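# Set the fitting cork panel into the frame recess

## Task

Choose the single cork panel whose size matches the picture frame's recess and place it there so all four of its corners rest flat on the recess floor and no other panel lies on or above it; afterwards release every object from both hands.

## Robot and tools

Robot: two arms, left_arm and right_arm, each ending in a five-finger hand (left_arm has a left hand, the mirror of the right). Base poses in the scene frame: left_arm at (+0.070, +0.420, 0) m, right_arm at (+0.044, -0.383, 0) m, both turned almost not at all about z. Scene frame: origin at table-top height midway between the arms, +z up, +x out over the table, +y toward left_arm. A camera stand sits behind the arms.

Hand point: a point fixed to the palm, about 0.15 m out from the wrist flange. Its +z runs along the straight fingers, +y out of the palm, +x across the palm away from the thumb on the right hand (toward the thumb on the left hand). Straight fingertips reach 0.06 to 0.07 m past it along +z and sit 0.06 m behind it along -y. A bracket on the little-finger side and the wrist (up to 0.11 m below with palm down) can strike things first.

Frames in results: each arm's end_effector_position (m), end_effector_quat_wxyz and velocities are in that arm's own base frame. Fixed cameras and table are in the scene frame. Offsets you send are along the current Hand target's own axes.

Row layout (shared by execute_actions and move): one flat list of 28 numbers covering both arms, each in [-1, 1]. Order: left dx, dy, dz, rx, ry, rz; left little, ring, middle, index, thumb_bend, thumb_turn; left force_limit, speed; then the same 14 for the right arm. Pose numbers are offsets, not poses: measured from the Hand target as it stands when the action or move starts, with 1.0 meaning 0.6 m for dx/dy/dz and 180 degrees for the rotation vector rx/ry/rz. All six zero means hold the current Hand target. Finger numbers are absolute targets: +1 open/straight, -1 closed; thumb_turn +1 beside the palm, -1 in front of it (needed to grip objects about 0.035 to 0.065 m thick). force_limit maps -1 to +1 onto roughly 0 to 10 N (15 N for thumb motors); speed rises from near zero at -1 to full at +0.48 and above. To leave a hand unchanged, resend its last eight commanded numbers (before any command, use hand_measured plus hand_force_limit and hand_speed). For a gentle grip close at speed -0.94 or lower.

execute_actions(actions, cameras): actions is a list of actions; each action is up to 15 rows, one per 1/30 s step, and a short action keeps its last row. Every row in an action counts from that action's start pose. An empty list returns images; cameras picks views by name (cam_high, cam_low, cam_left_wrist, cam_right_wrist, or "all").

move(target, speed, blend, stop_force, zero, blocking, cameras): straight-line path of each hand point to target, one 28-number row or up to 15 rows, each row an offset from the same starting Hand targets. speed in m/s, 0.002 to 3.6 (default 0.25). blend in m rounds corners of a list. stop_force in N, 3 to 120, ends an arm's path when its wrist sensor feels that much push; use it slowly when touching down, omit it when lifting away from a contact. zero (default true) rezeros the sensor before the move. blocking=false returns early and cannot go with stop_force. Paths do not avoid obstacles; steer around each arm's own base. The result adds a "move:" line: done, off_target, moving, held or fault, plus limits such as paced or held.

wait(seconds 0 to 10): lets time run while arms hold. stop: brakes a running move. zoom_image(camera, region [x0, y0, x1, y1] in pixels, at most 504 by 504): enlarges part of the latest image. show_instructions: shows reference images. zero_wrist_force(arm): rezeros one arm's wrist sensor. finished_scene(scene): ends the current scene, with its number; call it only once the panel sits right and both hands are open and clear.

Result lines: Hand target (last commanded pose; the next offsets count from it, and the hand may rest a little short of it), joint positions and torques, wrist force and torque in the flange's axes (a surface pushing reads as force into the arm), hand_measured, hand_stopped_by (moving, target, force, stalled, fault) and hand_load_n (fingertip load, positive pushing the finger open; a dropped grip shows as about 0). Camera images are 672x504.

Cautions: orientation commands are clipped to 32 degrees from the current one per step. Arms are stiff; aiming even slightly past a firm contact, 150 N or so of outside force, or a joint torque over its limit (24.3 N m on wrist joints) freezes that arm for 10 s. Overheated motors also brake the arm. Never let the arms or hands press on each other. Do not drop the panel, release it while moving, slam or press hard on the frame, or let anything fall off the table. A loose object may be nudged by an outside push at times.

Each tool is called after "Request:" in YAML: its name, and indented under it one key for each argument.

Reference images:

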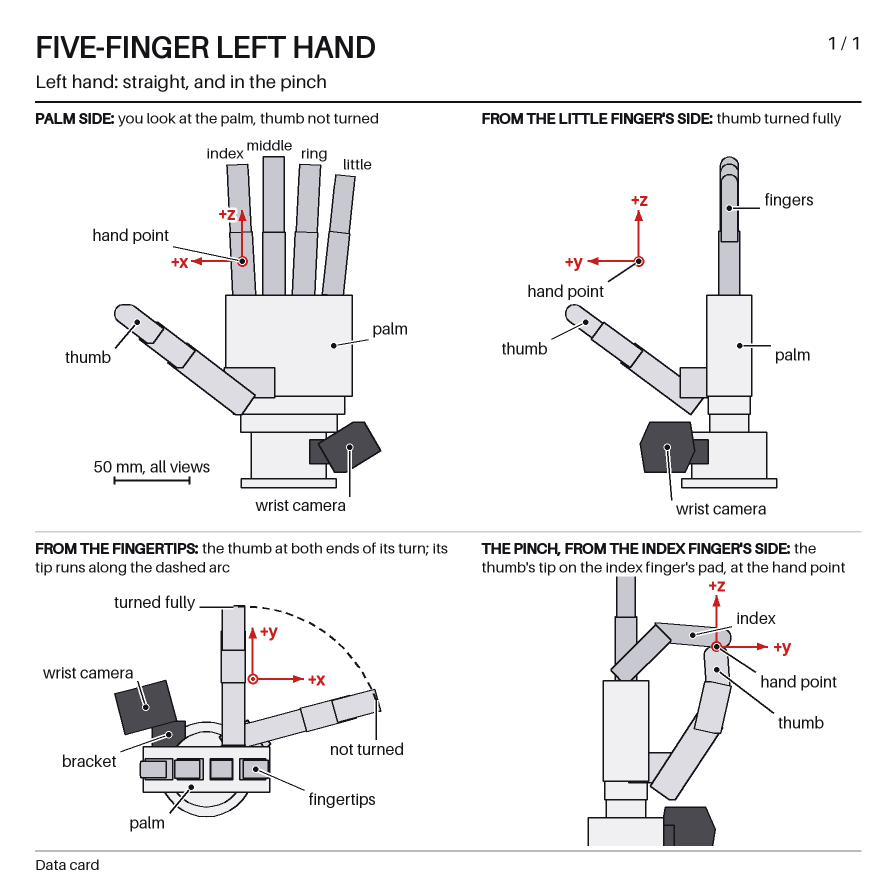

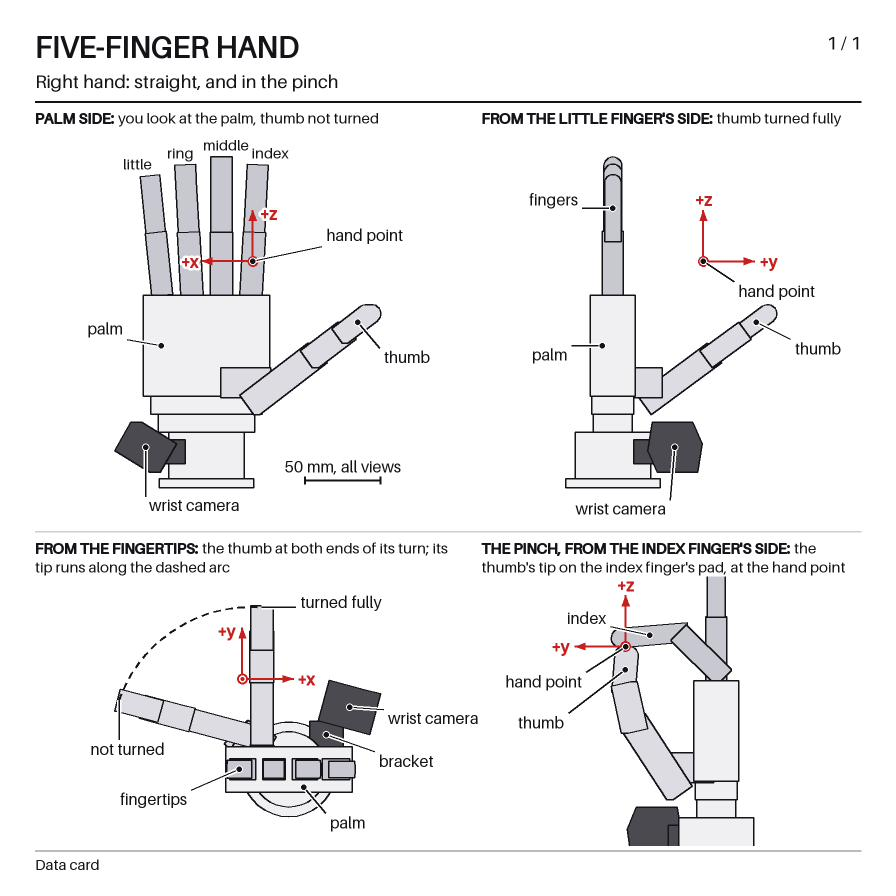

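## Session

Request:
execute_actions:
  actions: []

Scene clock: 0.00 s.
left_arm: end_effector_position=(+0.4245, -0.2339, +0.2502) hand_measured=(+1.000, +1.000, +1.000, +1.000, +1.000, +1.000) hand_load_n=(+0.0, +0.0, +0.0, +0.0, +0.0, +0.0) hand_stopped_by=(target, target, target, target, target, target) hand_force_limit=0.00 hand_speed=-0.80 end_effector_quat_wxyz=(+0.011, -0.645, +0.755, -0.121) | right_arm: end_effector_position=(+0.1607, +0.0521, +0.2410) hand_measured=(+1.000, +1.000, +1.000, +1.000, +1.000, +1.000) hand_load_n=(+0.0, +0.0, +0.0, +0.0, +0.0, +0.0) hand_stopped_by=(target, target, target, target, target, target) hand_force_limit=0.00 hand_speed=-0.80 end_effector_quat_wxyz=(+0.049, +0.842, -0.532, -0.073)
Joint positions: left_arm=[3.06 -1.969 -1.262 1.849 -1.416 3.202] | right_arm=[-0.317 -1.643 1.974 1.407 1.631 -3.898]
Joint velocities: within noise
Joint torques (N m): no reading
Motor temperatures (°C): left_arm=[22 24 28 35 34 24] | right_arm=[29 30 22 26 36 26]
Wrist force (N): no reading
Wrist torque (N m): no reading
Wrist force, peak (N): no reading
Hand target: left_arm +0.4245, -0.2339, +0.2502; +0.011, -0.645, +0.755, -0.121 | right_arm +0.1607, +0.0521, +0.2410; +0.049, +0.842, -0.532, -0.073

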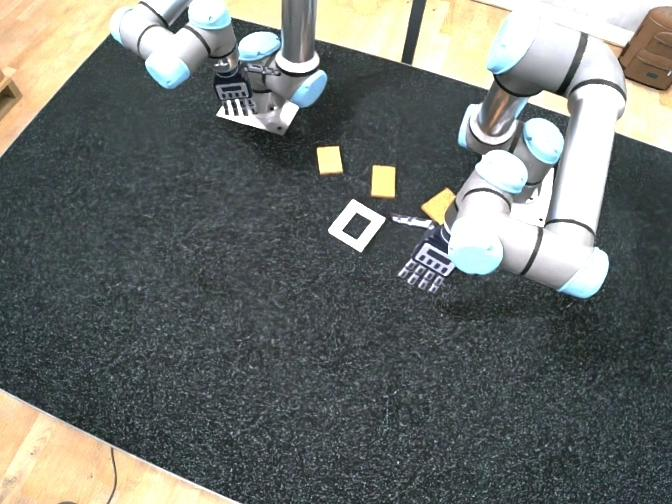

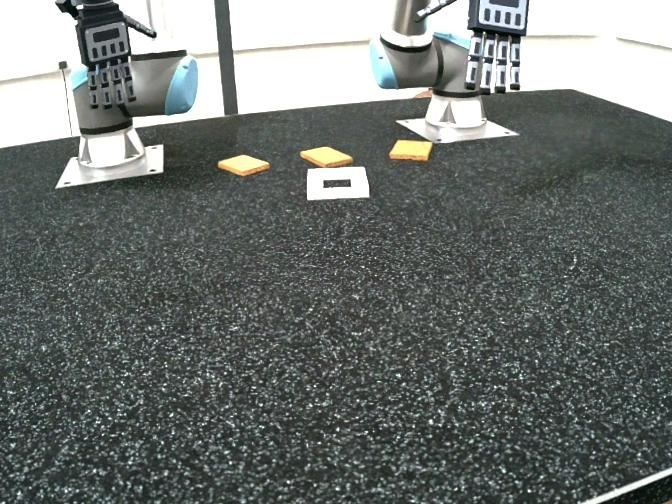

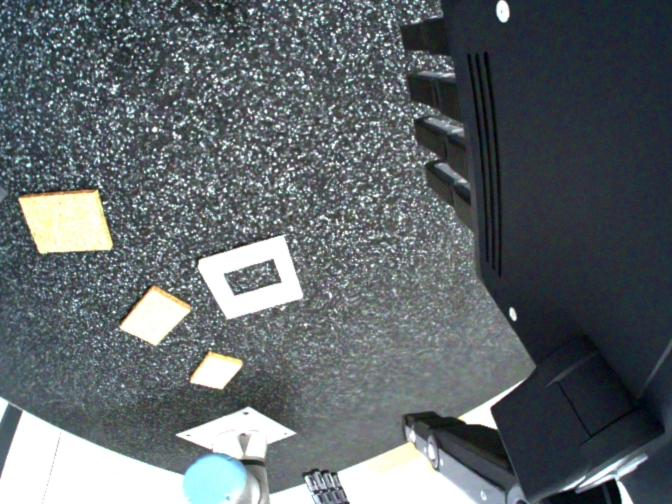

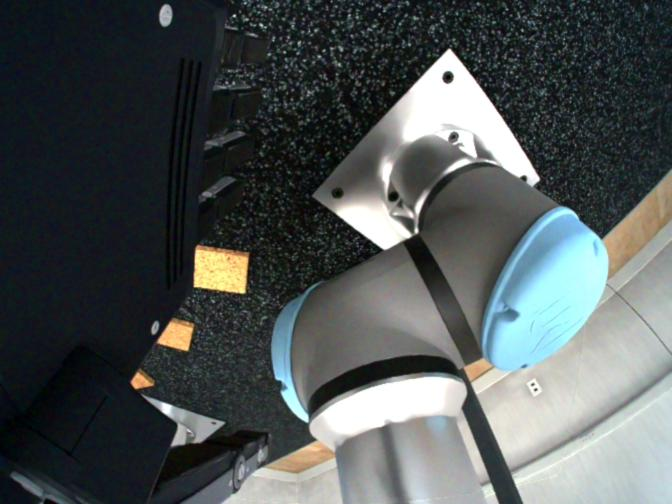

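Request:
move:
  target: [-0.5365,-0.086,-0.2317,0,0,0,1,1,1,1,1,1,0,-0.8,-0.5291,-0.3131,-0.1636,0.1003,0.1771,-0.0816,1,1,1,1,1,1,0,-0.8]
  cameras: ["all"]
  speed: 0.3

Scene clock: 2.53 s.
left_arm: end_effector_position=(+0.5048, +0.0964, +0.3501) hand_measured=(+1.000, +1.000, +1.000, +1.000, +1.000, +1.000) hand_load_n=(+0.0, +0.0, +0.0, +0.0, +0.0, +0.0) hand_stopped_by=(target, target, target, target, target, target) hand_force_limit=0.00 hand_speed=-0.80 end_effector_quat_wxyz=(+0.011, -0.645, +0.755, -0.121) | right_arm: end_effector_position=(+0.2104, +0.4199, +0.3299) hand_measured=(+1.000, +1.000, +1.000, +1.000, +1.000, +1.000) hand_load_n=(+0.0, +0.0, +0.0, +0.0, +0.0, +0.0) hand_stopped_by=(target, target, target, target, target, target) hand_force_limit=0.00 hand_speed=-0.80 end_effector_quat_wxyz=(+0.052, +0.887, -0.393, +0.236)
Joint positions: left_arm=[3.683 -2.211 -0.663 1.366 -1.335 3.832] | right_arm=[0.987 -0.988 0.858 1.727 2.059 -2.885]
Joint torques (N m): left_arm=[7.83 49.17 25.56 -2.21 -2.36 0.96] | right_arm=[7.2 -32.28 -29.05 3.06 0.93 -1.76]
Wrist force (N): left_arm=[0.4 -0.2 0.2] | right_arm=[0.6 -0.2 1.0]
Wrist torque (N m): left_arm=[-0.02 -0.02 0.20] | right_arm=[-0.10 -0.08 0.08]
Wrist force, peak (N): left_arm=[2.3 0.0 1.1] | right_arm=[2.2 1.0 0.9]
Hand target: left_arm +0.5048, +0.0965, +0.3502; +0.011, -0.645, +0.755, -0.121 | right_arm +0.2104, +0.4200, +0.3299; +0.052, +0.887, -0.393, +0.236
Off the commanded pose: left_arm 0.000 m, 0 deg | right_arm 0.000 m, 0 deg.
move: done

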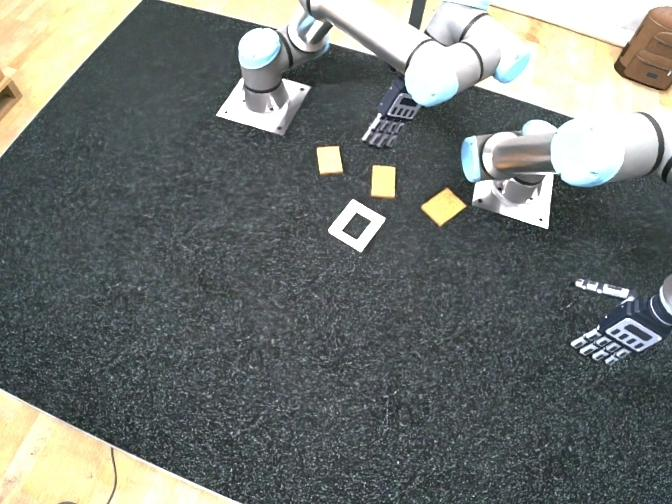

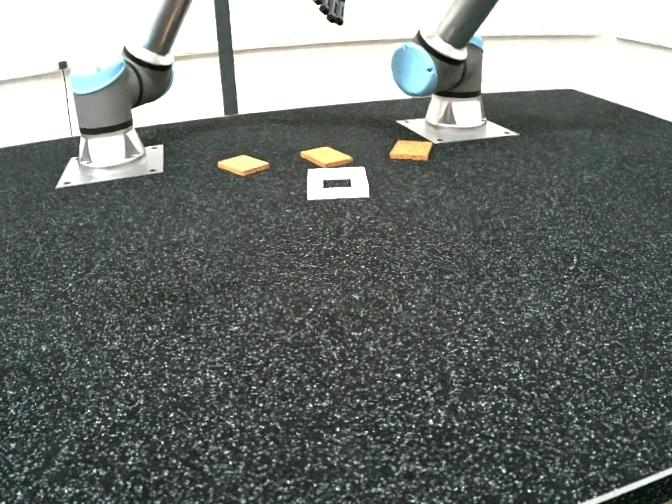

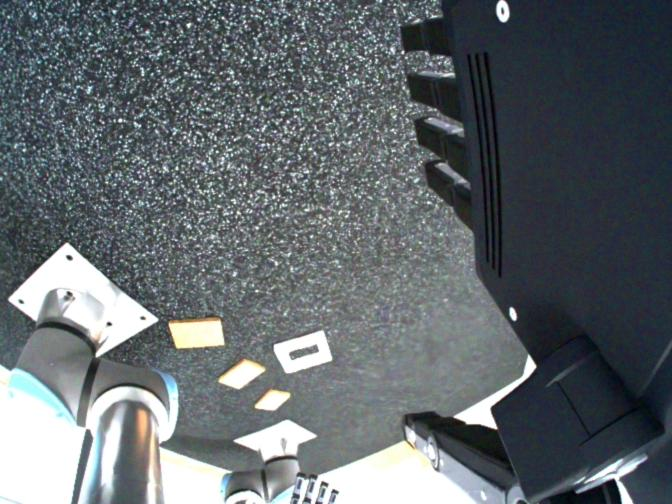

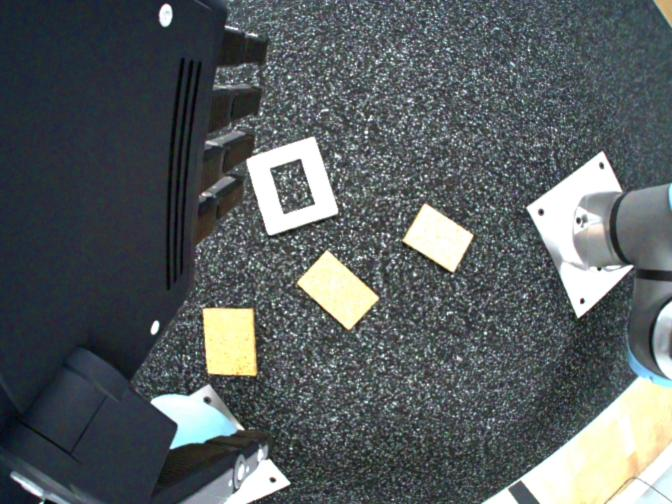

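Request:
zoom_image:
  camera: "cam_right_wrist"
  region: [230, 120, 350, 250]

Request:
zoom_image:
  camera: "cam_right_wrist"
  region: [280, 230, 400, 350]

Request:
zoom_image:
  camera: "cam_right_wrist"
  region: [380, 180, 500, 300]

Request:
zoom_image:
  camera: "cam_right_wrist"
  region: [170, 280, 290, 400]

Scaled by 3.877 from the camera's 672x504 image, which has a finer 960x720 frame.

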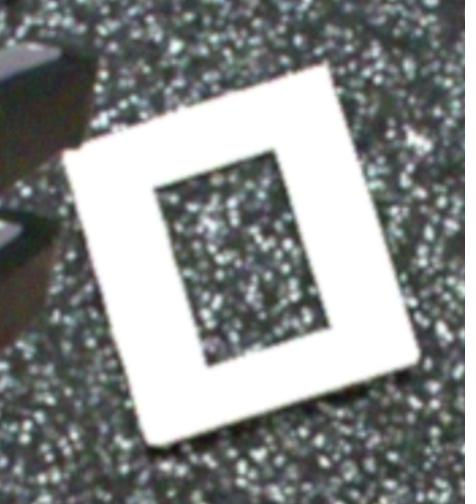

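Scaled by 4.200 from the camera's 672x504 image, which has a finer 960x720 frame.

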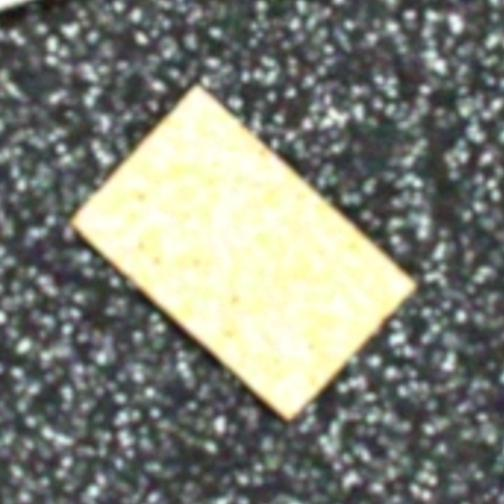

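Scaled by 4.200 from the camera's 672x504 image, which has a finer 960x720 frame.

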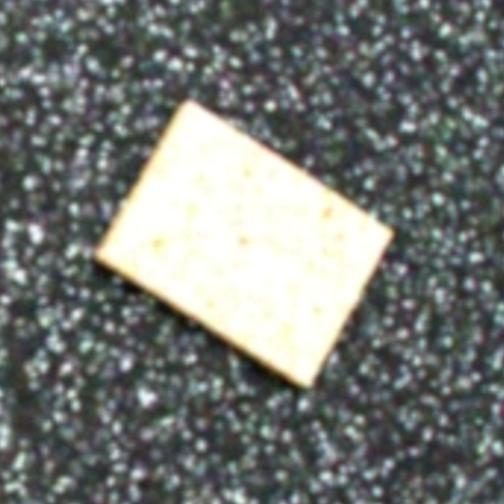

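Scaled by 4.200 from the camera's 672x504 image, which has a finer 960x720 frame.

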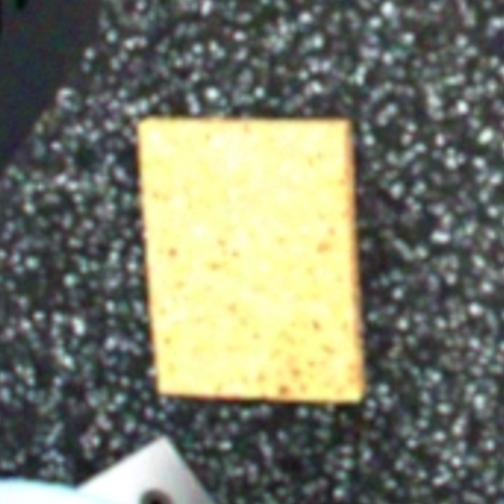

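Request:
move:
  target: [0,0,0,0,0,0,1,1,1,1,1,1,0,-0.8,-0.044,0.2803,0.3438,0.3547,-0.3299,-0.3341,1,1,0.4,0.4,1,-1,-0.5,0.2]
  cameras: ["all"]
  speed: 0.3

Request:
zoom_image:
  camera: "cam_low"
  region: [180, 60, 340, 200]

Request:
zoom_image:
  camera: "cam_right_wrist"
  region: [420, 120, 640, 340]

Scene clock: 7.87 s.
left_arm: end_effector_position=(+0.5048, +0.0965, +0.3502) hand_measured=(+1.000, +1.000, +1.000, +1.000, +1.000, +1.000) hand_load_n=(+0.0, +0.0, +0.0, +0.0, -0.5, +0.5) hand_stopped_by=(target, target, target, target, target, target) hand_force_limit=0.00 hand_speed=-0.80 end_effector_quat_wxyz=(+0.011, -0.645, +0.755, -0.121) | right_arm: end_effector_position=(+0.1519, +0.2648, +0.1201) hand_measured=(+1.000, +1.000, +0.400, +0.400, +1.000, -1.000) hand_load_n=(+0.0, +0.0, +0.0, +0.0, +0.0, +0.0) hand_stopped_by=(target, target, target, target, target, target) hand_force_limit=-0.50 hand_speed=0.20 end_effector_quat_wxyz=(-0.464, +0.843, +0.256, -0.089)
Joint positions: left_arm=[3.683 -2.211 -0.663 1.366 -1.335 3.832] | right_arm=[-0.042 -1.318 2.287 1.25 0.767 -5.627]
Joint torques (N m): left_arm=[7.4 36.13 24.98 -4.44 -2.17 1.83] | right_arm=[10.29 -17.53 -20.34 1.52 -3.23 -2.04]
Wrist force (N): left_arm=[0.2 -0.2 0.1] | right_arm=[1.2 0.6 0.7]
Wrist torque (N m): left_arm=[-0.01 0.01 0.19] | right_arm=[0.12 -0.13 0.17]
Wrist force, peak (N): left_arm=[0.7 -0.5 -0.1] | right_arm=[0.9 1.3 0.6]
Hand target: left_arm +0.5048, +0.0965, +0.3502; +0.011, -0.645, +0.755, -0.121 | right_arm +0.1519, +0.2649, +0.1200; -0.464, +0.843, +0.256, -0.089
Off the commanded pose: left_arm 0.000 m, 0 deg | right_arm 0.000 m, 0 deg.
move: done

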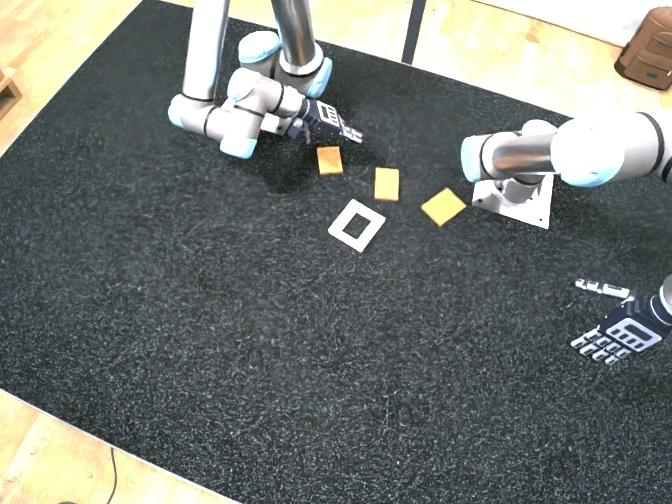

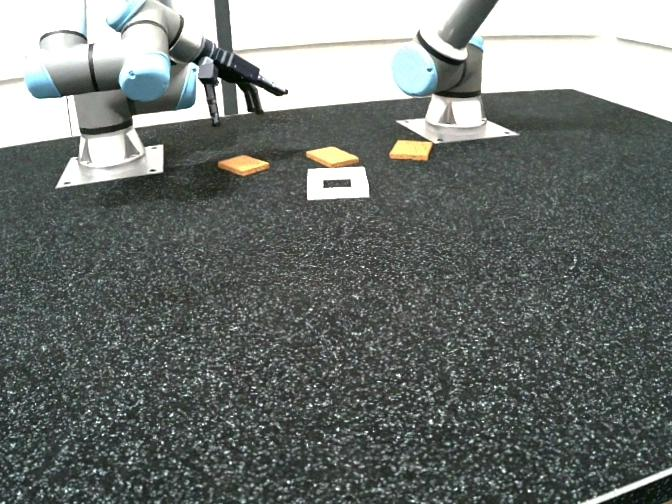

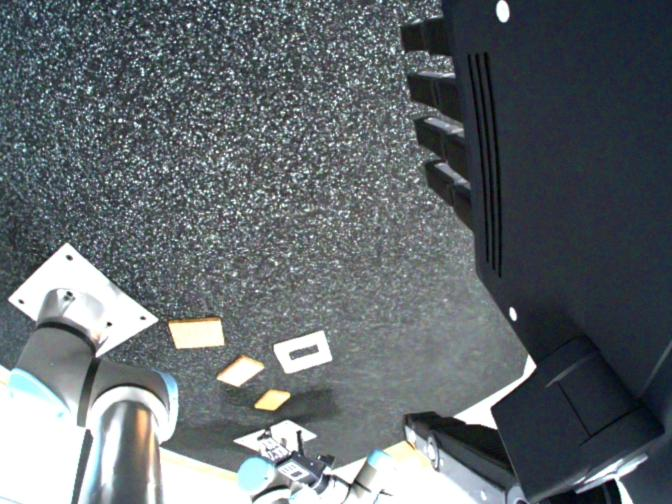

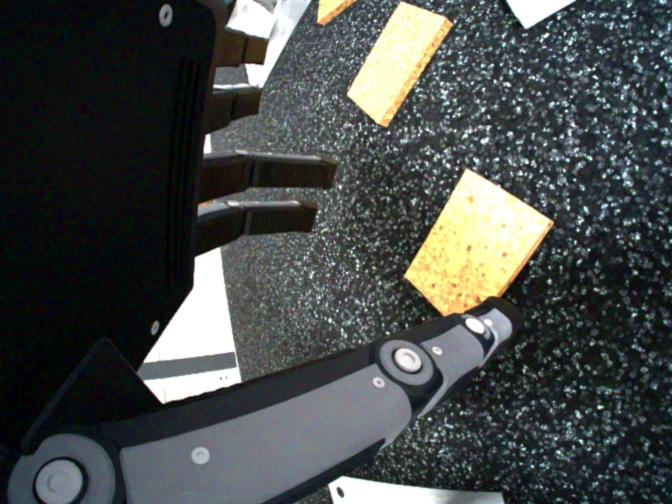

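Scaled by 3.150 from the camera's 672x504 image, which has a finer 960x720 frame.

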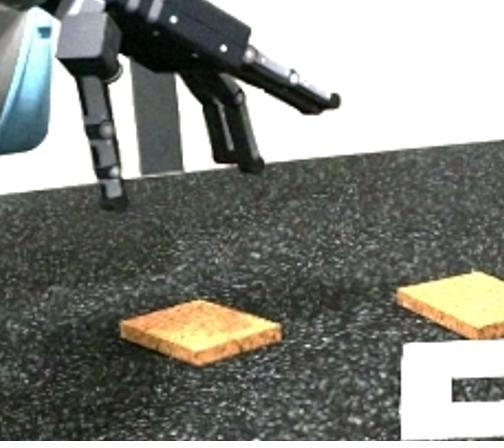

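Scaled by 2.291 from the camera's 672x504 image, which has a finer 960x720 frame.

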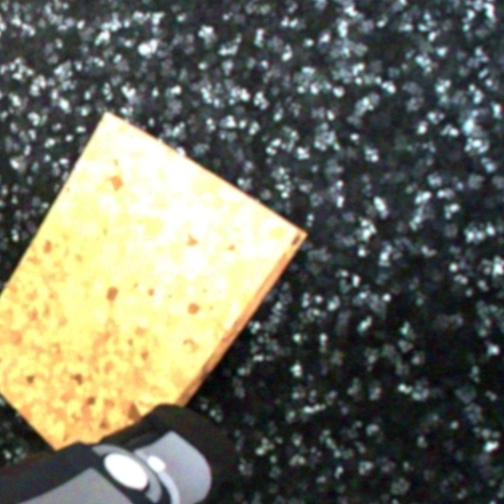

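Request:
move:
  target: [0,0,0,0,0,0,1,1,1,1,1,1,0,-0.8,-0.0163,0.1005,0.1033,0,0,0,1,1,0.4,0.4,1,-1,-0.5,0.2]
  cameras: ["cam_right_wrist","cam_low"]
  speed: 0.15

Request:
zoom_image:
  camera: "cam_low"
  region: [190, 110, 310, 200]

Request:
zoom_image:
  camera: "cam_right_wrist"
  region: [300, 100, 560, 360]

Scene clock: 9.53 s.
left_arm: end_effector_position=(+0.5048, +0.0965, +0.3502) hand_measured=(+1.000, +1.000, +1.000, +1.000, +1.000, +1.000) hand_load_n=(+0.0, +0.0, +0.0, +0.0, +0.0, -0.5) hand_stopped_by=(target, target, target, target, target, target) hand_force_limit=0.00 hand_speed=-0.80 end_effector_quat_wxyz=(+0.011, -0.645, +0.755, -0.121) | right_arm: end_effector_position=(+0.1404, +0.2791, +0.0350) hand_measured=(+1.000, +1.000, +0.400, +0.400, +1.000, -1.000) hand_load_n=(-0.5, +0.0, +0.0, +0.0, -0.5, +0.0) hand_stopped_by=(target, target, target, target, target, target) hand_force_limit=-0.50 hand_speed=0.20 end_effector_quat_wxyz=(-0.464, +0.843, +0.256, -0.090)
Joint positions: left_arm=[3.683 -2.211 -0.663 1.366 -1.335 3.832] | right_arm=[0.015 -1.091 2.321 0.939 0.734 -5.56]
Joint torques (N m): left_arm=[7.41 36.7 24.07 -4.29 -2.11 1.77] | right_arm=[-11.9 -20.94 -15.65 1.3 0.98 -2.2]
Wrist force (N): left_arm=[0.3 -0.2 0.3] | right_arm=[0.7 0.3 0.5]
Wrist torque (N m): left_arm=[-0.04 0.02 0.20] | right_arm=[0.07 -0.04 0.18]
Wrist force, peak (N): left_arm=[0.6 -0.4 -0.2] | right_arm=[0.8 1.6 1.3]
Hand target: left_arm +0.5048, +0.0965, +0.3502; +0.011, -0.645, +0.755, -0.121 | right_arm +0.1405, +0.2791, +0.0349; -0.464, +0.843, +0.256, -0.089
Off the commanded pose: left_arm 0.000 m, 0 deg | right_arm 0.000 m, 0 deg.
move: done
Images, in order (width x height): cam_low 672x504, cam_right_wrist 672x504.

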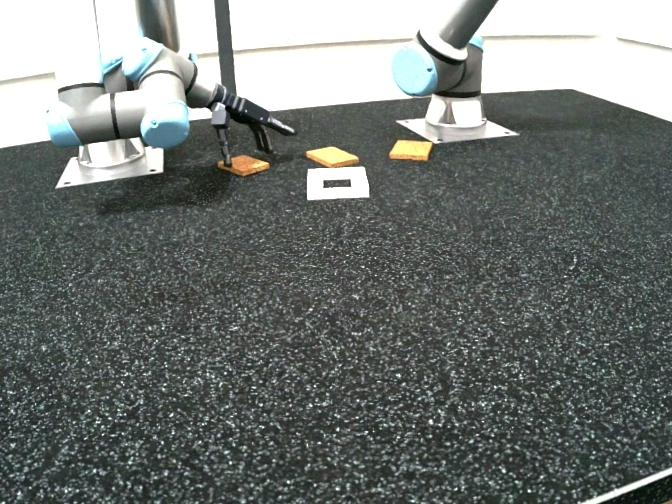

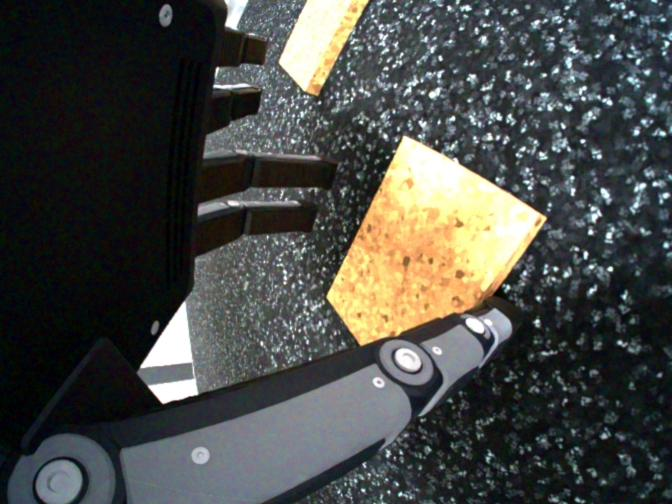

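Scaled by 4.200 from the camera's 672x504 image, which has a finer 960x720 frame.

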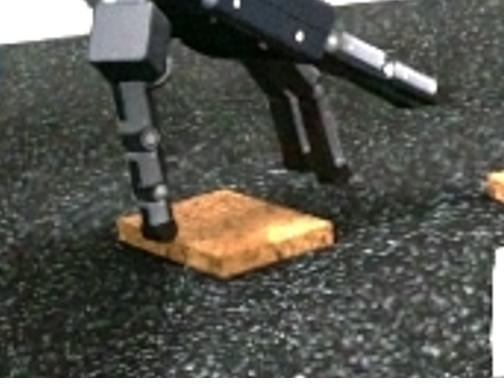

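Scaled by 1.938 from the camera's 672x504 image, which has a finer 960x720 frame.

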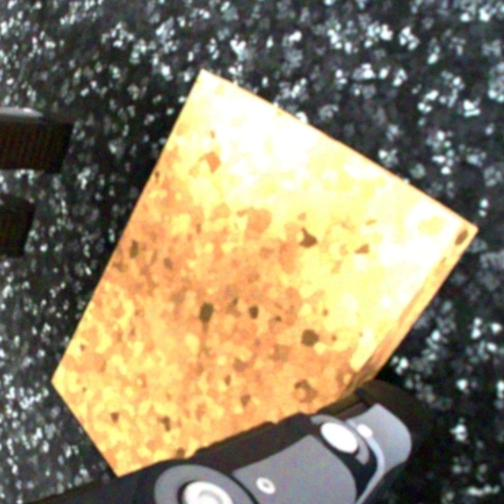

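Request:
move:
  target: [0,0,0,0,0,0,1,1,1,1,1,1,0,-0.8,-0.0019,0.018,0.012,0,0,0,1,1,0.4,0.4,1,-1,-0.5,0.2]
  cameras: []
  speed: 0.02
  stop_force: 4

Request:
move:
  target: [0,0,0,0,0,0,1,1,1,1,1,1,0,-0.8,0,0,0,0,0,0,1,1,-0.1,-0.1,1,-1,-0.5,-0.92]
  cameras: ["cam_right_wrist","cam_low"]
  speed: 0.03

Request:
zoom_image:
  camera: "cam_low"
  region: [190, 110, 310, 200]

Request:
zoom_image:
  camera: "cam_right_wrist"
  region: [280, 110, 560, 390]

Scene clock: 11.47 s.
left_arm: end_effector_position=(+0.5048, +0.0965, +0.3502) hand_measured=(+1.000, +1.000, +1.000, +1.000, +1.000, +1.000) hand_load_n=(+0.0, -0.5, +0.0, +0.0, +0.0, +0.0) hand_stopped_by=(target, target, target, target, target, target) hand_force_limit=0.00 hand_speed=-0.80 end_effector_quat_wxyz=(+0.011, -0.645, +0.755, -0.121) | right_arm: end_effector_position=(+0.1405, +0.2790, +0.0219) hand_measured=(+1.000, +1.000, +0.400, +0.400, +1.000, -1.000) hand_load_n=(+0.0, -0.5, +0.0, +0.0, +0.0, +0.0) hand_stopped_by=(target, target, target, target, target, target) hand_force_limit=-0.50 hand_speed=0.20 end_effector_quat_wxyz=(-0.464, +0.843, +0.256, -0.089)
Joint positions: left_arm=[3.683 -2.211 -0.663 1.366 -1.335 3.832] | right_arm=[0.015 -1.051 2.321 0.899 0.734 -5.56]
Joint torques (N m): left_arm=[7.2 36.8 25.47 -4.27 -2.03 1.68] | right_arm=[-8.32 -36.56 -10.16 4.54 0.21 -0.99]
Wrist force (N): left_arm=[0.3 -0.2 0.1] | right_arm=[0.9 0.4 0.5]
Wrist torque (N m): left_arm=[-0.02 0.00 0.20] | right_arm=[0.09 -0.07 0.22]
Wrist force, peak (N): left_arm=[0.6 -0.5 0.0] | right_arm=[1.1 0.6 0.6]
Hand target: left_arm +0.5048, +0.0965, +0.3502; +0.011, -0.645, +0.755, -0.121 | right_arm +0.1405, +0.2791, +0.0219; -0.464, +0.843, +0.256, -0.089
Off the commanded pose: left_arm 0.000 m, 0 deg | right_arm 0.000 m, 0 deg.
move: done
No camera images: "cameras" was empty.

Scene clock: 13.17 s.
left_arm: end_effector_position=(+0.5048, +0.0965, +0.3502) hand_measured=(+1.000, +1.000, +1.000, +1.000, +1.000, +1.000) hand_load_n=(+0.0, +0.0, +0.0, +0.0, +0.0, +0.0) hand_stopped_by=(target, target, target, target, target, target) hand_force_limit=0.00 hand_speed=-0.80 end_effector_quat_wxyz=(+0.011, -0.645, +0.755, -0.121) | right_arm: end_effector_position=(+0.1405, +0.2791, +0.0219) hand_measured=(+1.000, +1.000, +0.080, +0.080, +1.000, -1.000) hand_load_n=(+0.0, +0.0, +3.5, +2.5, +1.0, -0.5) hand_stopped_by=(target, target, force, force, target, target) hand_force_limit=-0.50 hand_speed=-0.92 end_effector_quat_wxyz=(-0.464, +0.843, +0.256, -0.089)
Joint positions: left_arm=[3.683 -2.211 -0.663 1.366 -1.335 3.832] | right_arm=[0.015 -1.051 2.321 0.899 0.734 -5.56]
Joint torques (N m): left_arm=[6.55 35.82 24.31 -4.15 -1.98 1.75] | right_arm=[-0.95 -36.64 -14.46 3.64 -1.98 1.06]
Wrist force (N): left_arm=[0.7 -0.1 0.1] | right_arm=[0.8 0.7 0.7]
Wrist torque (N m): left_arm=[0.00 -0.06 0.22] | right_arm=[0.11 -0.06 0.22]
Wrist force, peak (N): left_arm=[0.8 -0.4 0.1] | right_arm=[0.8 0.7 0.8]
Hand target: left_arm +0.5048, +0.0965, +0.3502; +0.011, -0.645, +0.755, -0.121 | right_arm +0.1405, +0.2791, +0.0219; -0.464, +0.843, +0.256, -0.089
Off the commanded pose: left_arm 0.000 m, 0 deg | right_arm 0.000 m, 0 deg.
move: done
Images, in order (width x height): cam_low 672x504, cam_right_wrist 672x504.

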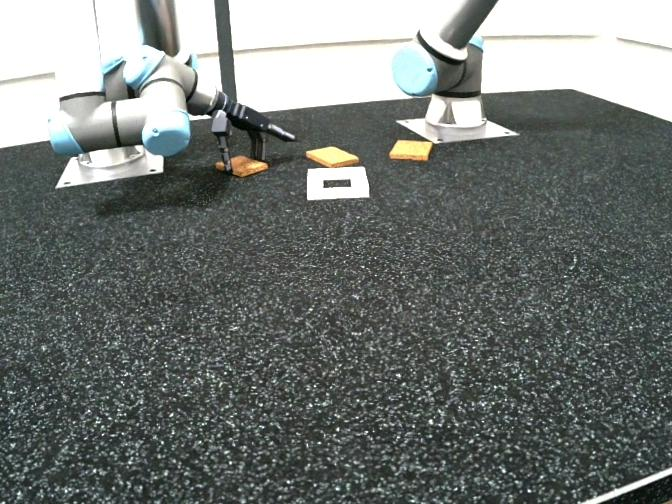

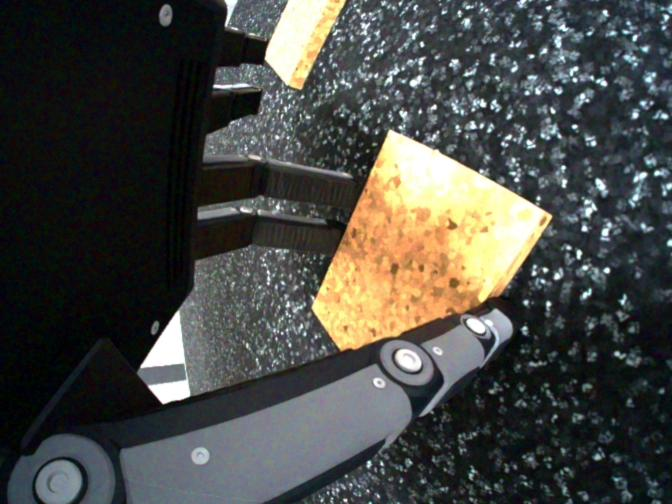

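Scaled by 4.200 from the camera's 672x504 image, which has a finer 960x720 frame.

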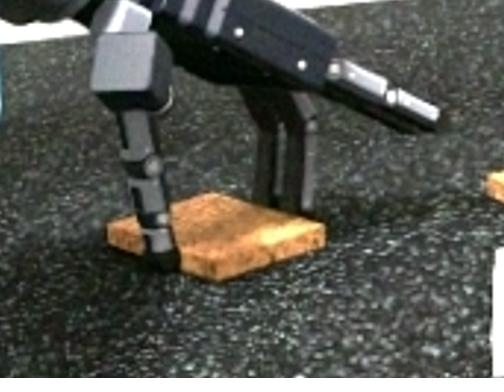

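Scaled by 1.800 from the camera's 672x504 image, which has a finer 960x720 frame.

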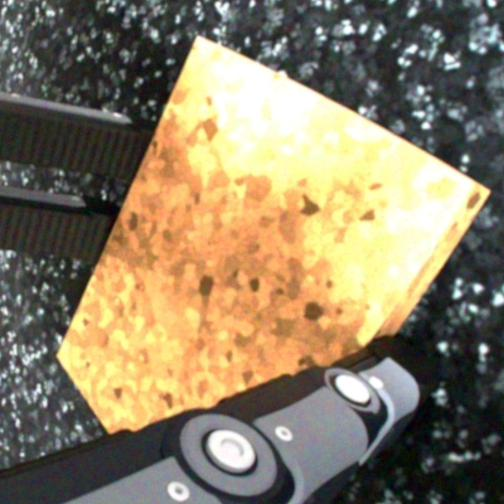

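Request:
move:
  target:
    - [0,0,0,0,0,0,1,1,1,1,1,1,0,-0.8,0.0072,-0.0691,-0.0462,0,0,0,1,1,-0.1,-0.1,1,-1,-0.5,-0.92]
    - [0,0,0,0,0,0,1,1,1,1,1,1,0,-0.8,0.4185,-0.068,0.0072,-0.0198,0.1894,0.1265,1,1,-0.1,-0.1,1,-1,-0.5,-0.92]
  cameras: ["cam_right_wrist","cam_low","cam_high"]
  speed: [0.08,0.2]
  blend: [0.02,0]

Request:
zoom_image:
  camera: "cam_low"
  region: [280, 110, 400, 210]

Request:
zoom_image:
  camera: "cam_right_wrist"
  region: [370, 100, 510, 200]

Request:
zoom_image:
  camera: "cam_right_wrist"
  region: [500, 160, 660, 300]

Request:
zoom_image:
  camera: "cam_right_wrist"
  region: [280, 280, 520, 480]

Scene clock: 16.47 s.
left_arm: end_effector_position=(+0.5048, +0.0965, +0.3502) hand_measured=(+1.000, +1.000, +1.000, +1.000, +1.000, +1.000) hand_load_n=(+0.0, +0.0, +0.0, +0.0, +0.0, +0.0) hand_stopped_by=(target, target, target, target, target, target) hand_force_limit=0.00 hand_speed=-0.80 end_effector_quat_wxyz=(+0.011, -0.645, +0.755, -0.121) | right_arm: end_effector_position=(+0.3386, +0.4294, +0.0751) hand_measured=(+1.000, +1.000, +0.080, +0.080, +1.000, -1.000) hand_load_n=(+0.0, +0.0, +4.0, +3.0, +1.0, -0.5) hand_stopped_by=(target, target, force, force, target, target) hand_force_limit=-0.50 hand_speed=-0.92 end_effector_quat_wxyz=(-0.466, +0.879, -0.056, +0.079)
Joint positions: left_arm=[3.683 -2.211 -0.663 1.366 -1.335 3.832] | right_arm=[0.339 -1.212 1.843 0.256 0.795 -3.956]
Joint torques (N m): left_arm=[7.3 36.28 24.17 -4.14 -1.89 1.71] | right_arm=[-11.3 -42.03 -8.95 1.43 -1.7 1.28]
Wrist force (N): left_arm=[-0.1 -0.4 0.1] | right_arm=[1.0 0.7 0.7]
Wrist torque (N m): left_arm=[-0.04 0.05 0.18] | right_arm=[0.10 -0.11 0.25]
Wrist force, peak (N): left_arm=[0.7 -0.5 0.2] | right_arm=[1.8 0.2 1.3]
Hand target: left_arm +0.5048, +0.0965, +0.3502; +0.011, -0.645, +0.755, -0.121 | right_arm +0.3387, +0.4294, +0.0751; -0.466, +0.879, -0.057, +0.079
Off the commanded pose: left_arm 0.000 m, 0 deg | right_arm 0.000 m, 0 deg.
move: done
Images, in order (width x height): cam_high 672x504, cam_low 672x504, cam_right_wrist 672x504.

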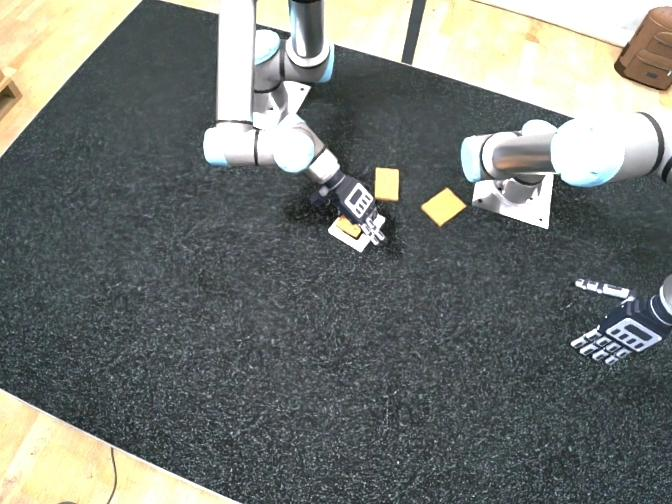

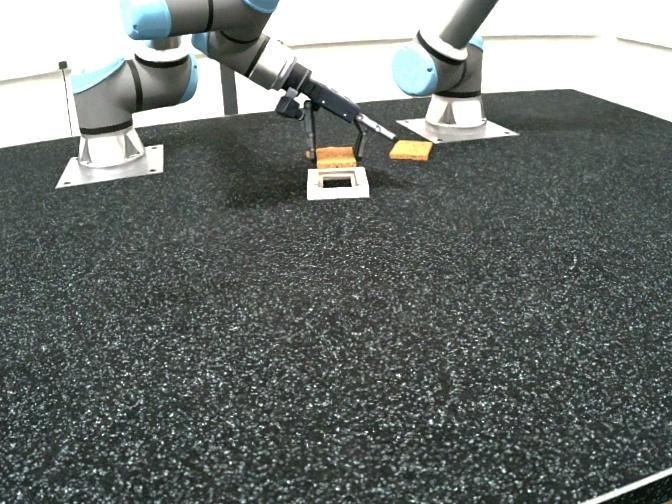

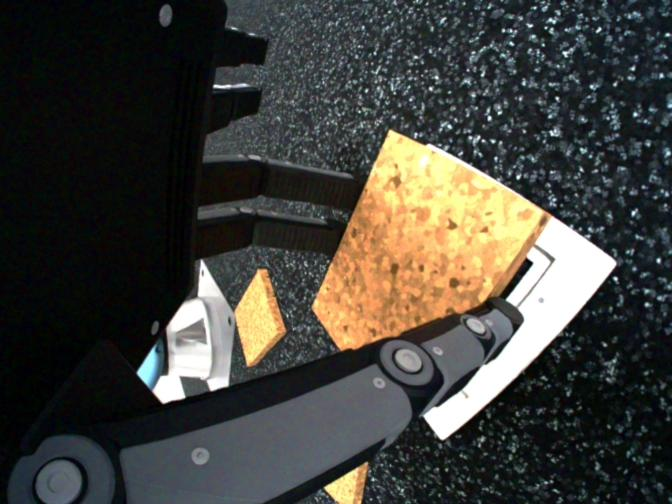

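Scaled by 4.200 from the camera's 672x504 image, which has a finer 960x720 frame.

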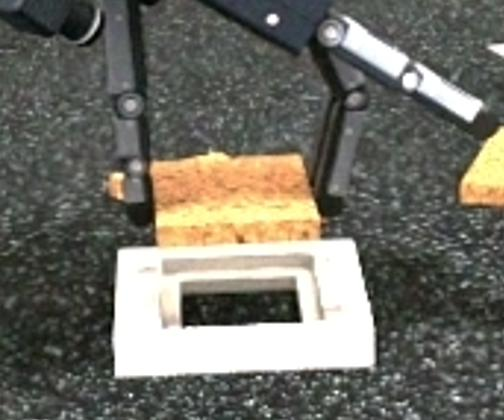

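Scaled by 3.600 from the camera's 672x504 image, which has a finer 960x720 frame.

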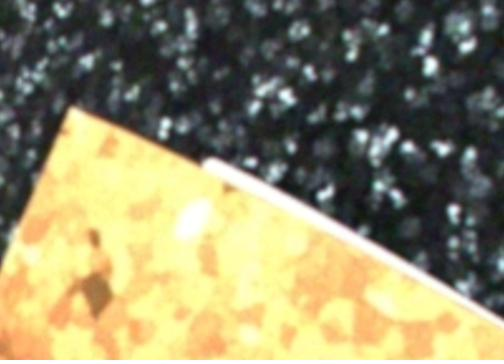

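Scaled by 3.150 from the camera's 672x504 image, which has a finer 960x720 frame.

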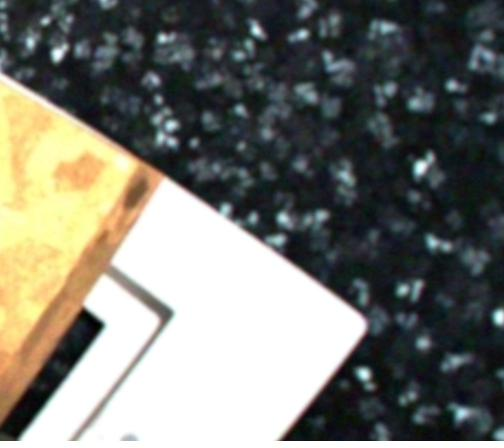

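Scaled by 2.100 from the camera's 672x504 image, which has a finer 960x720 frame.

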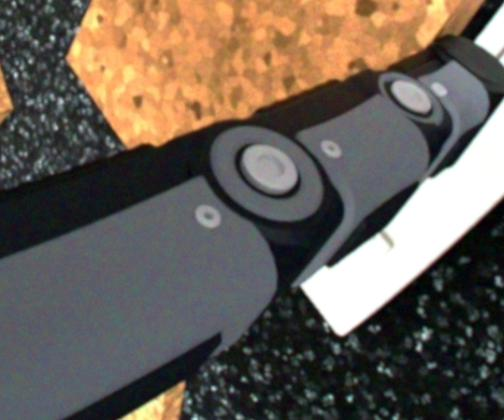

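Request:
zoom_image:
  camera: "cam_right_wrist"
  region: [520, 190, 580, 240]

Request:
zoom_image:
  camera: "cam_right_wrist"
  region: [530, 235, 630, 320]

Request:
zoom_image:
  camera: "cam_right_wrist"
  region: [405, 125, 465, 175]

Scaled by 8.400 from the camera's 672x504 image, which has a finer 960x720 frame.

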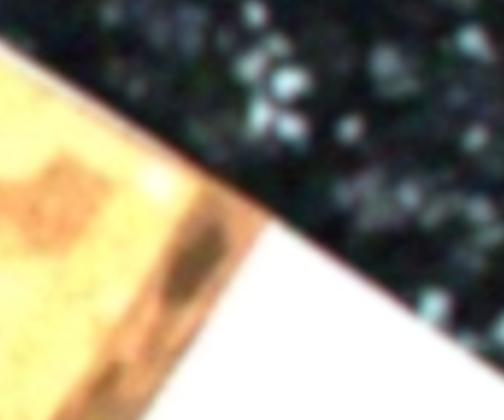

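Scaled by 5.040 from the camera's 672x504 image, which has a finer 960x720 frame.

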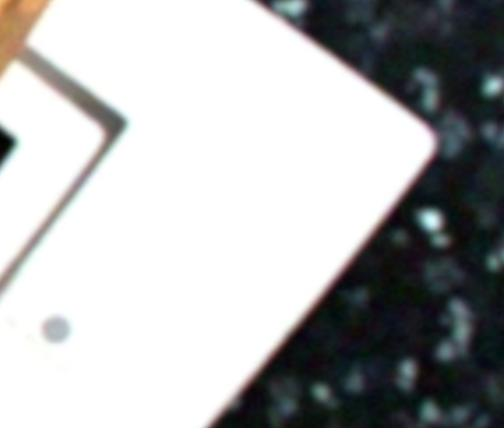

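Scaled by 8.400 from the camera's 672x504 image, which has a finer 960x720 frame.

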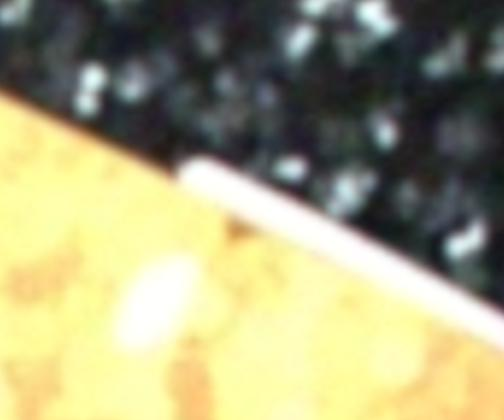

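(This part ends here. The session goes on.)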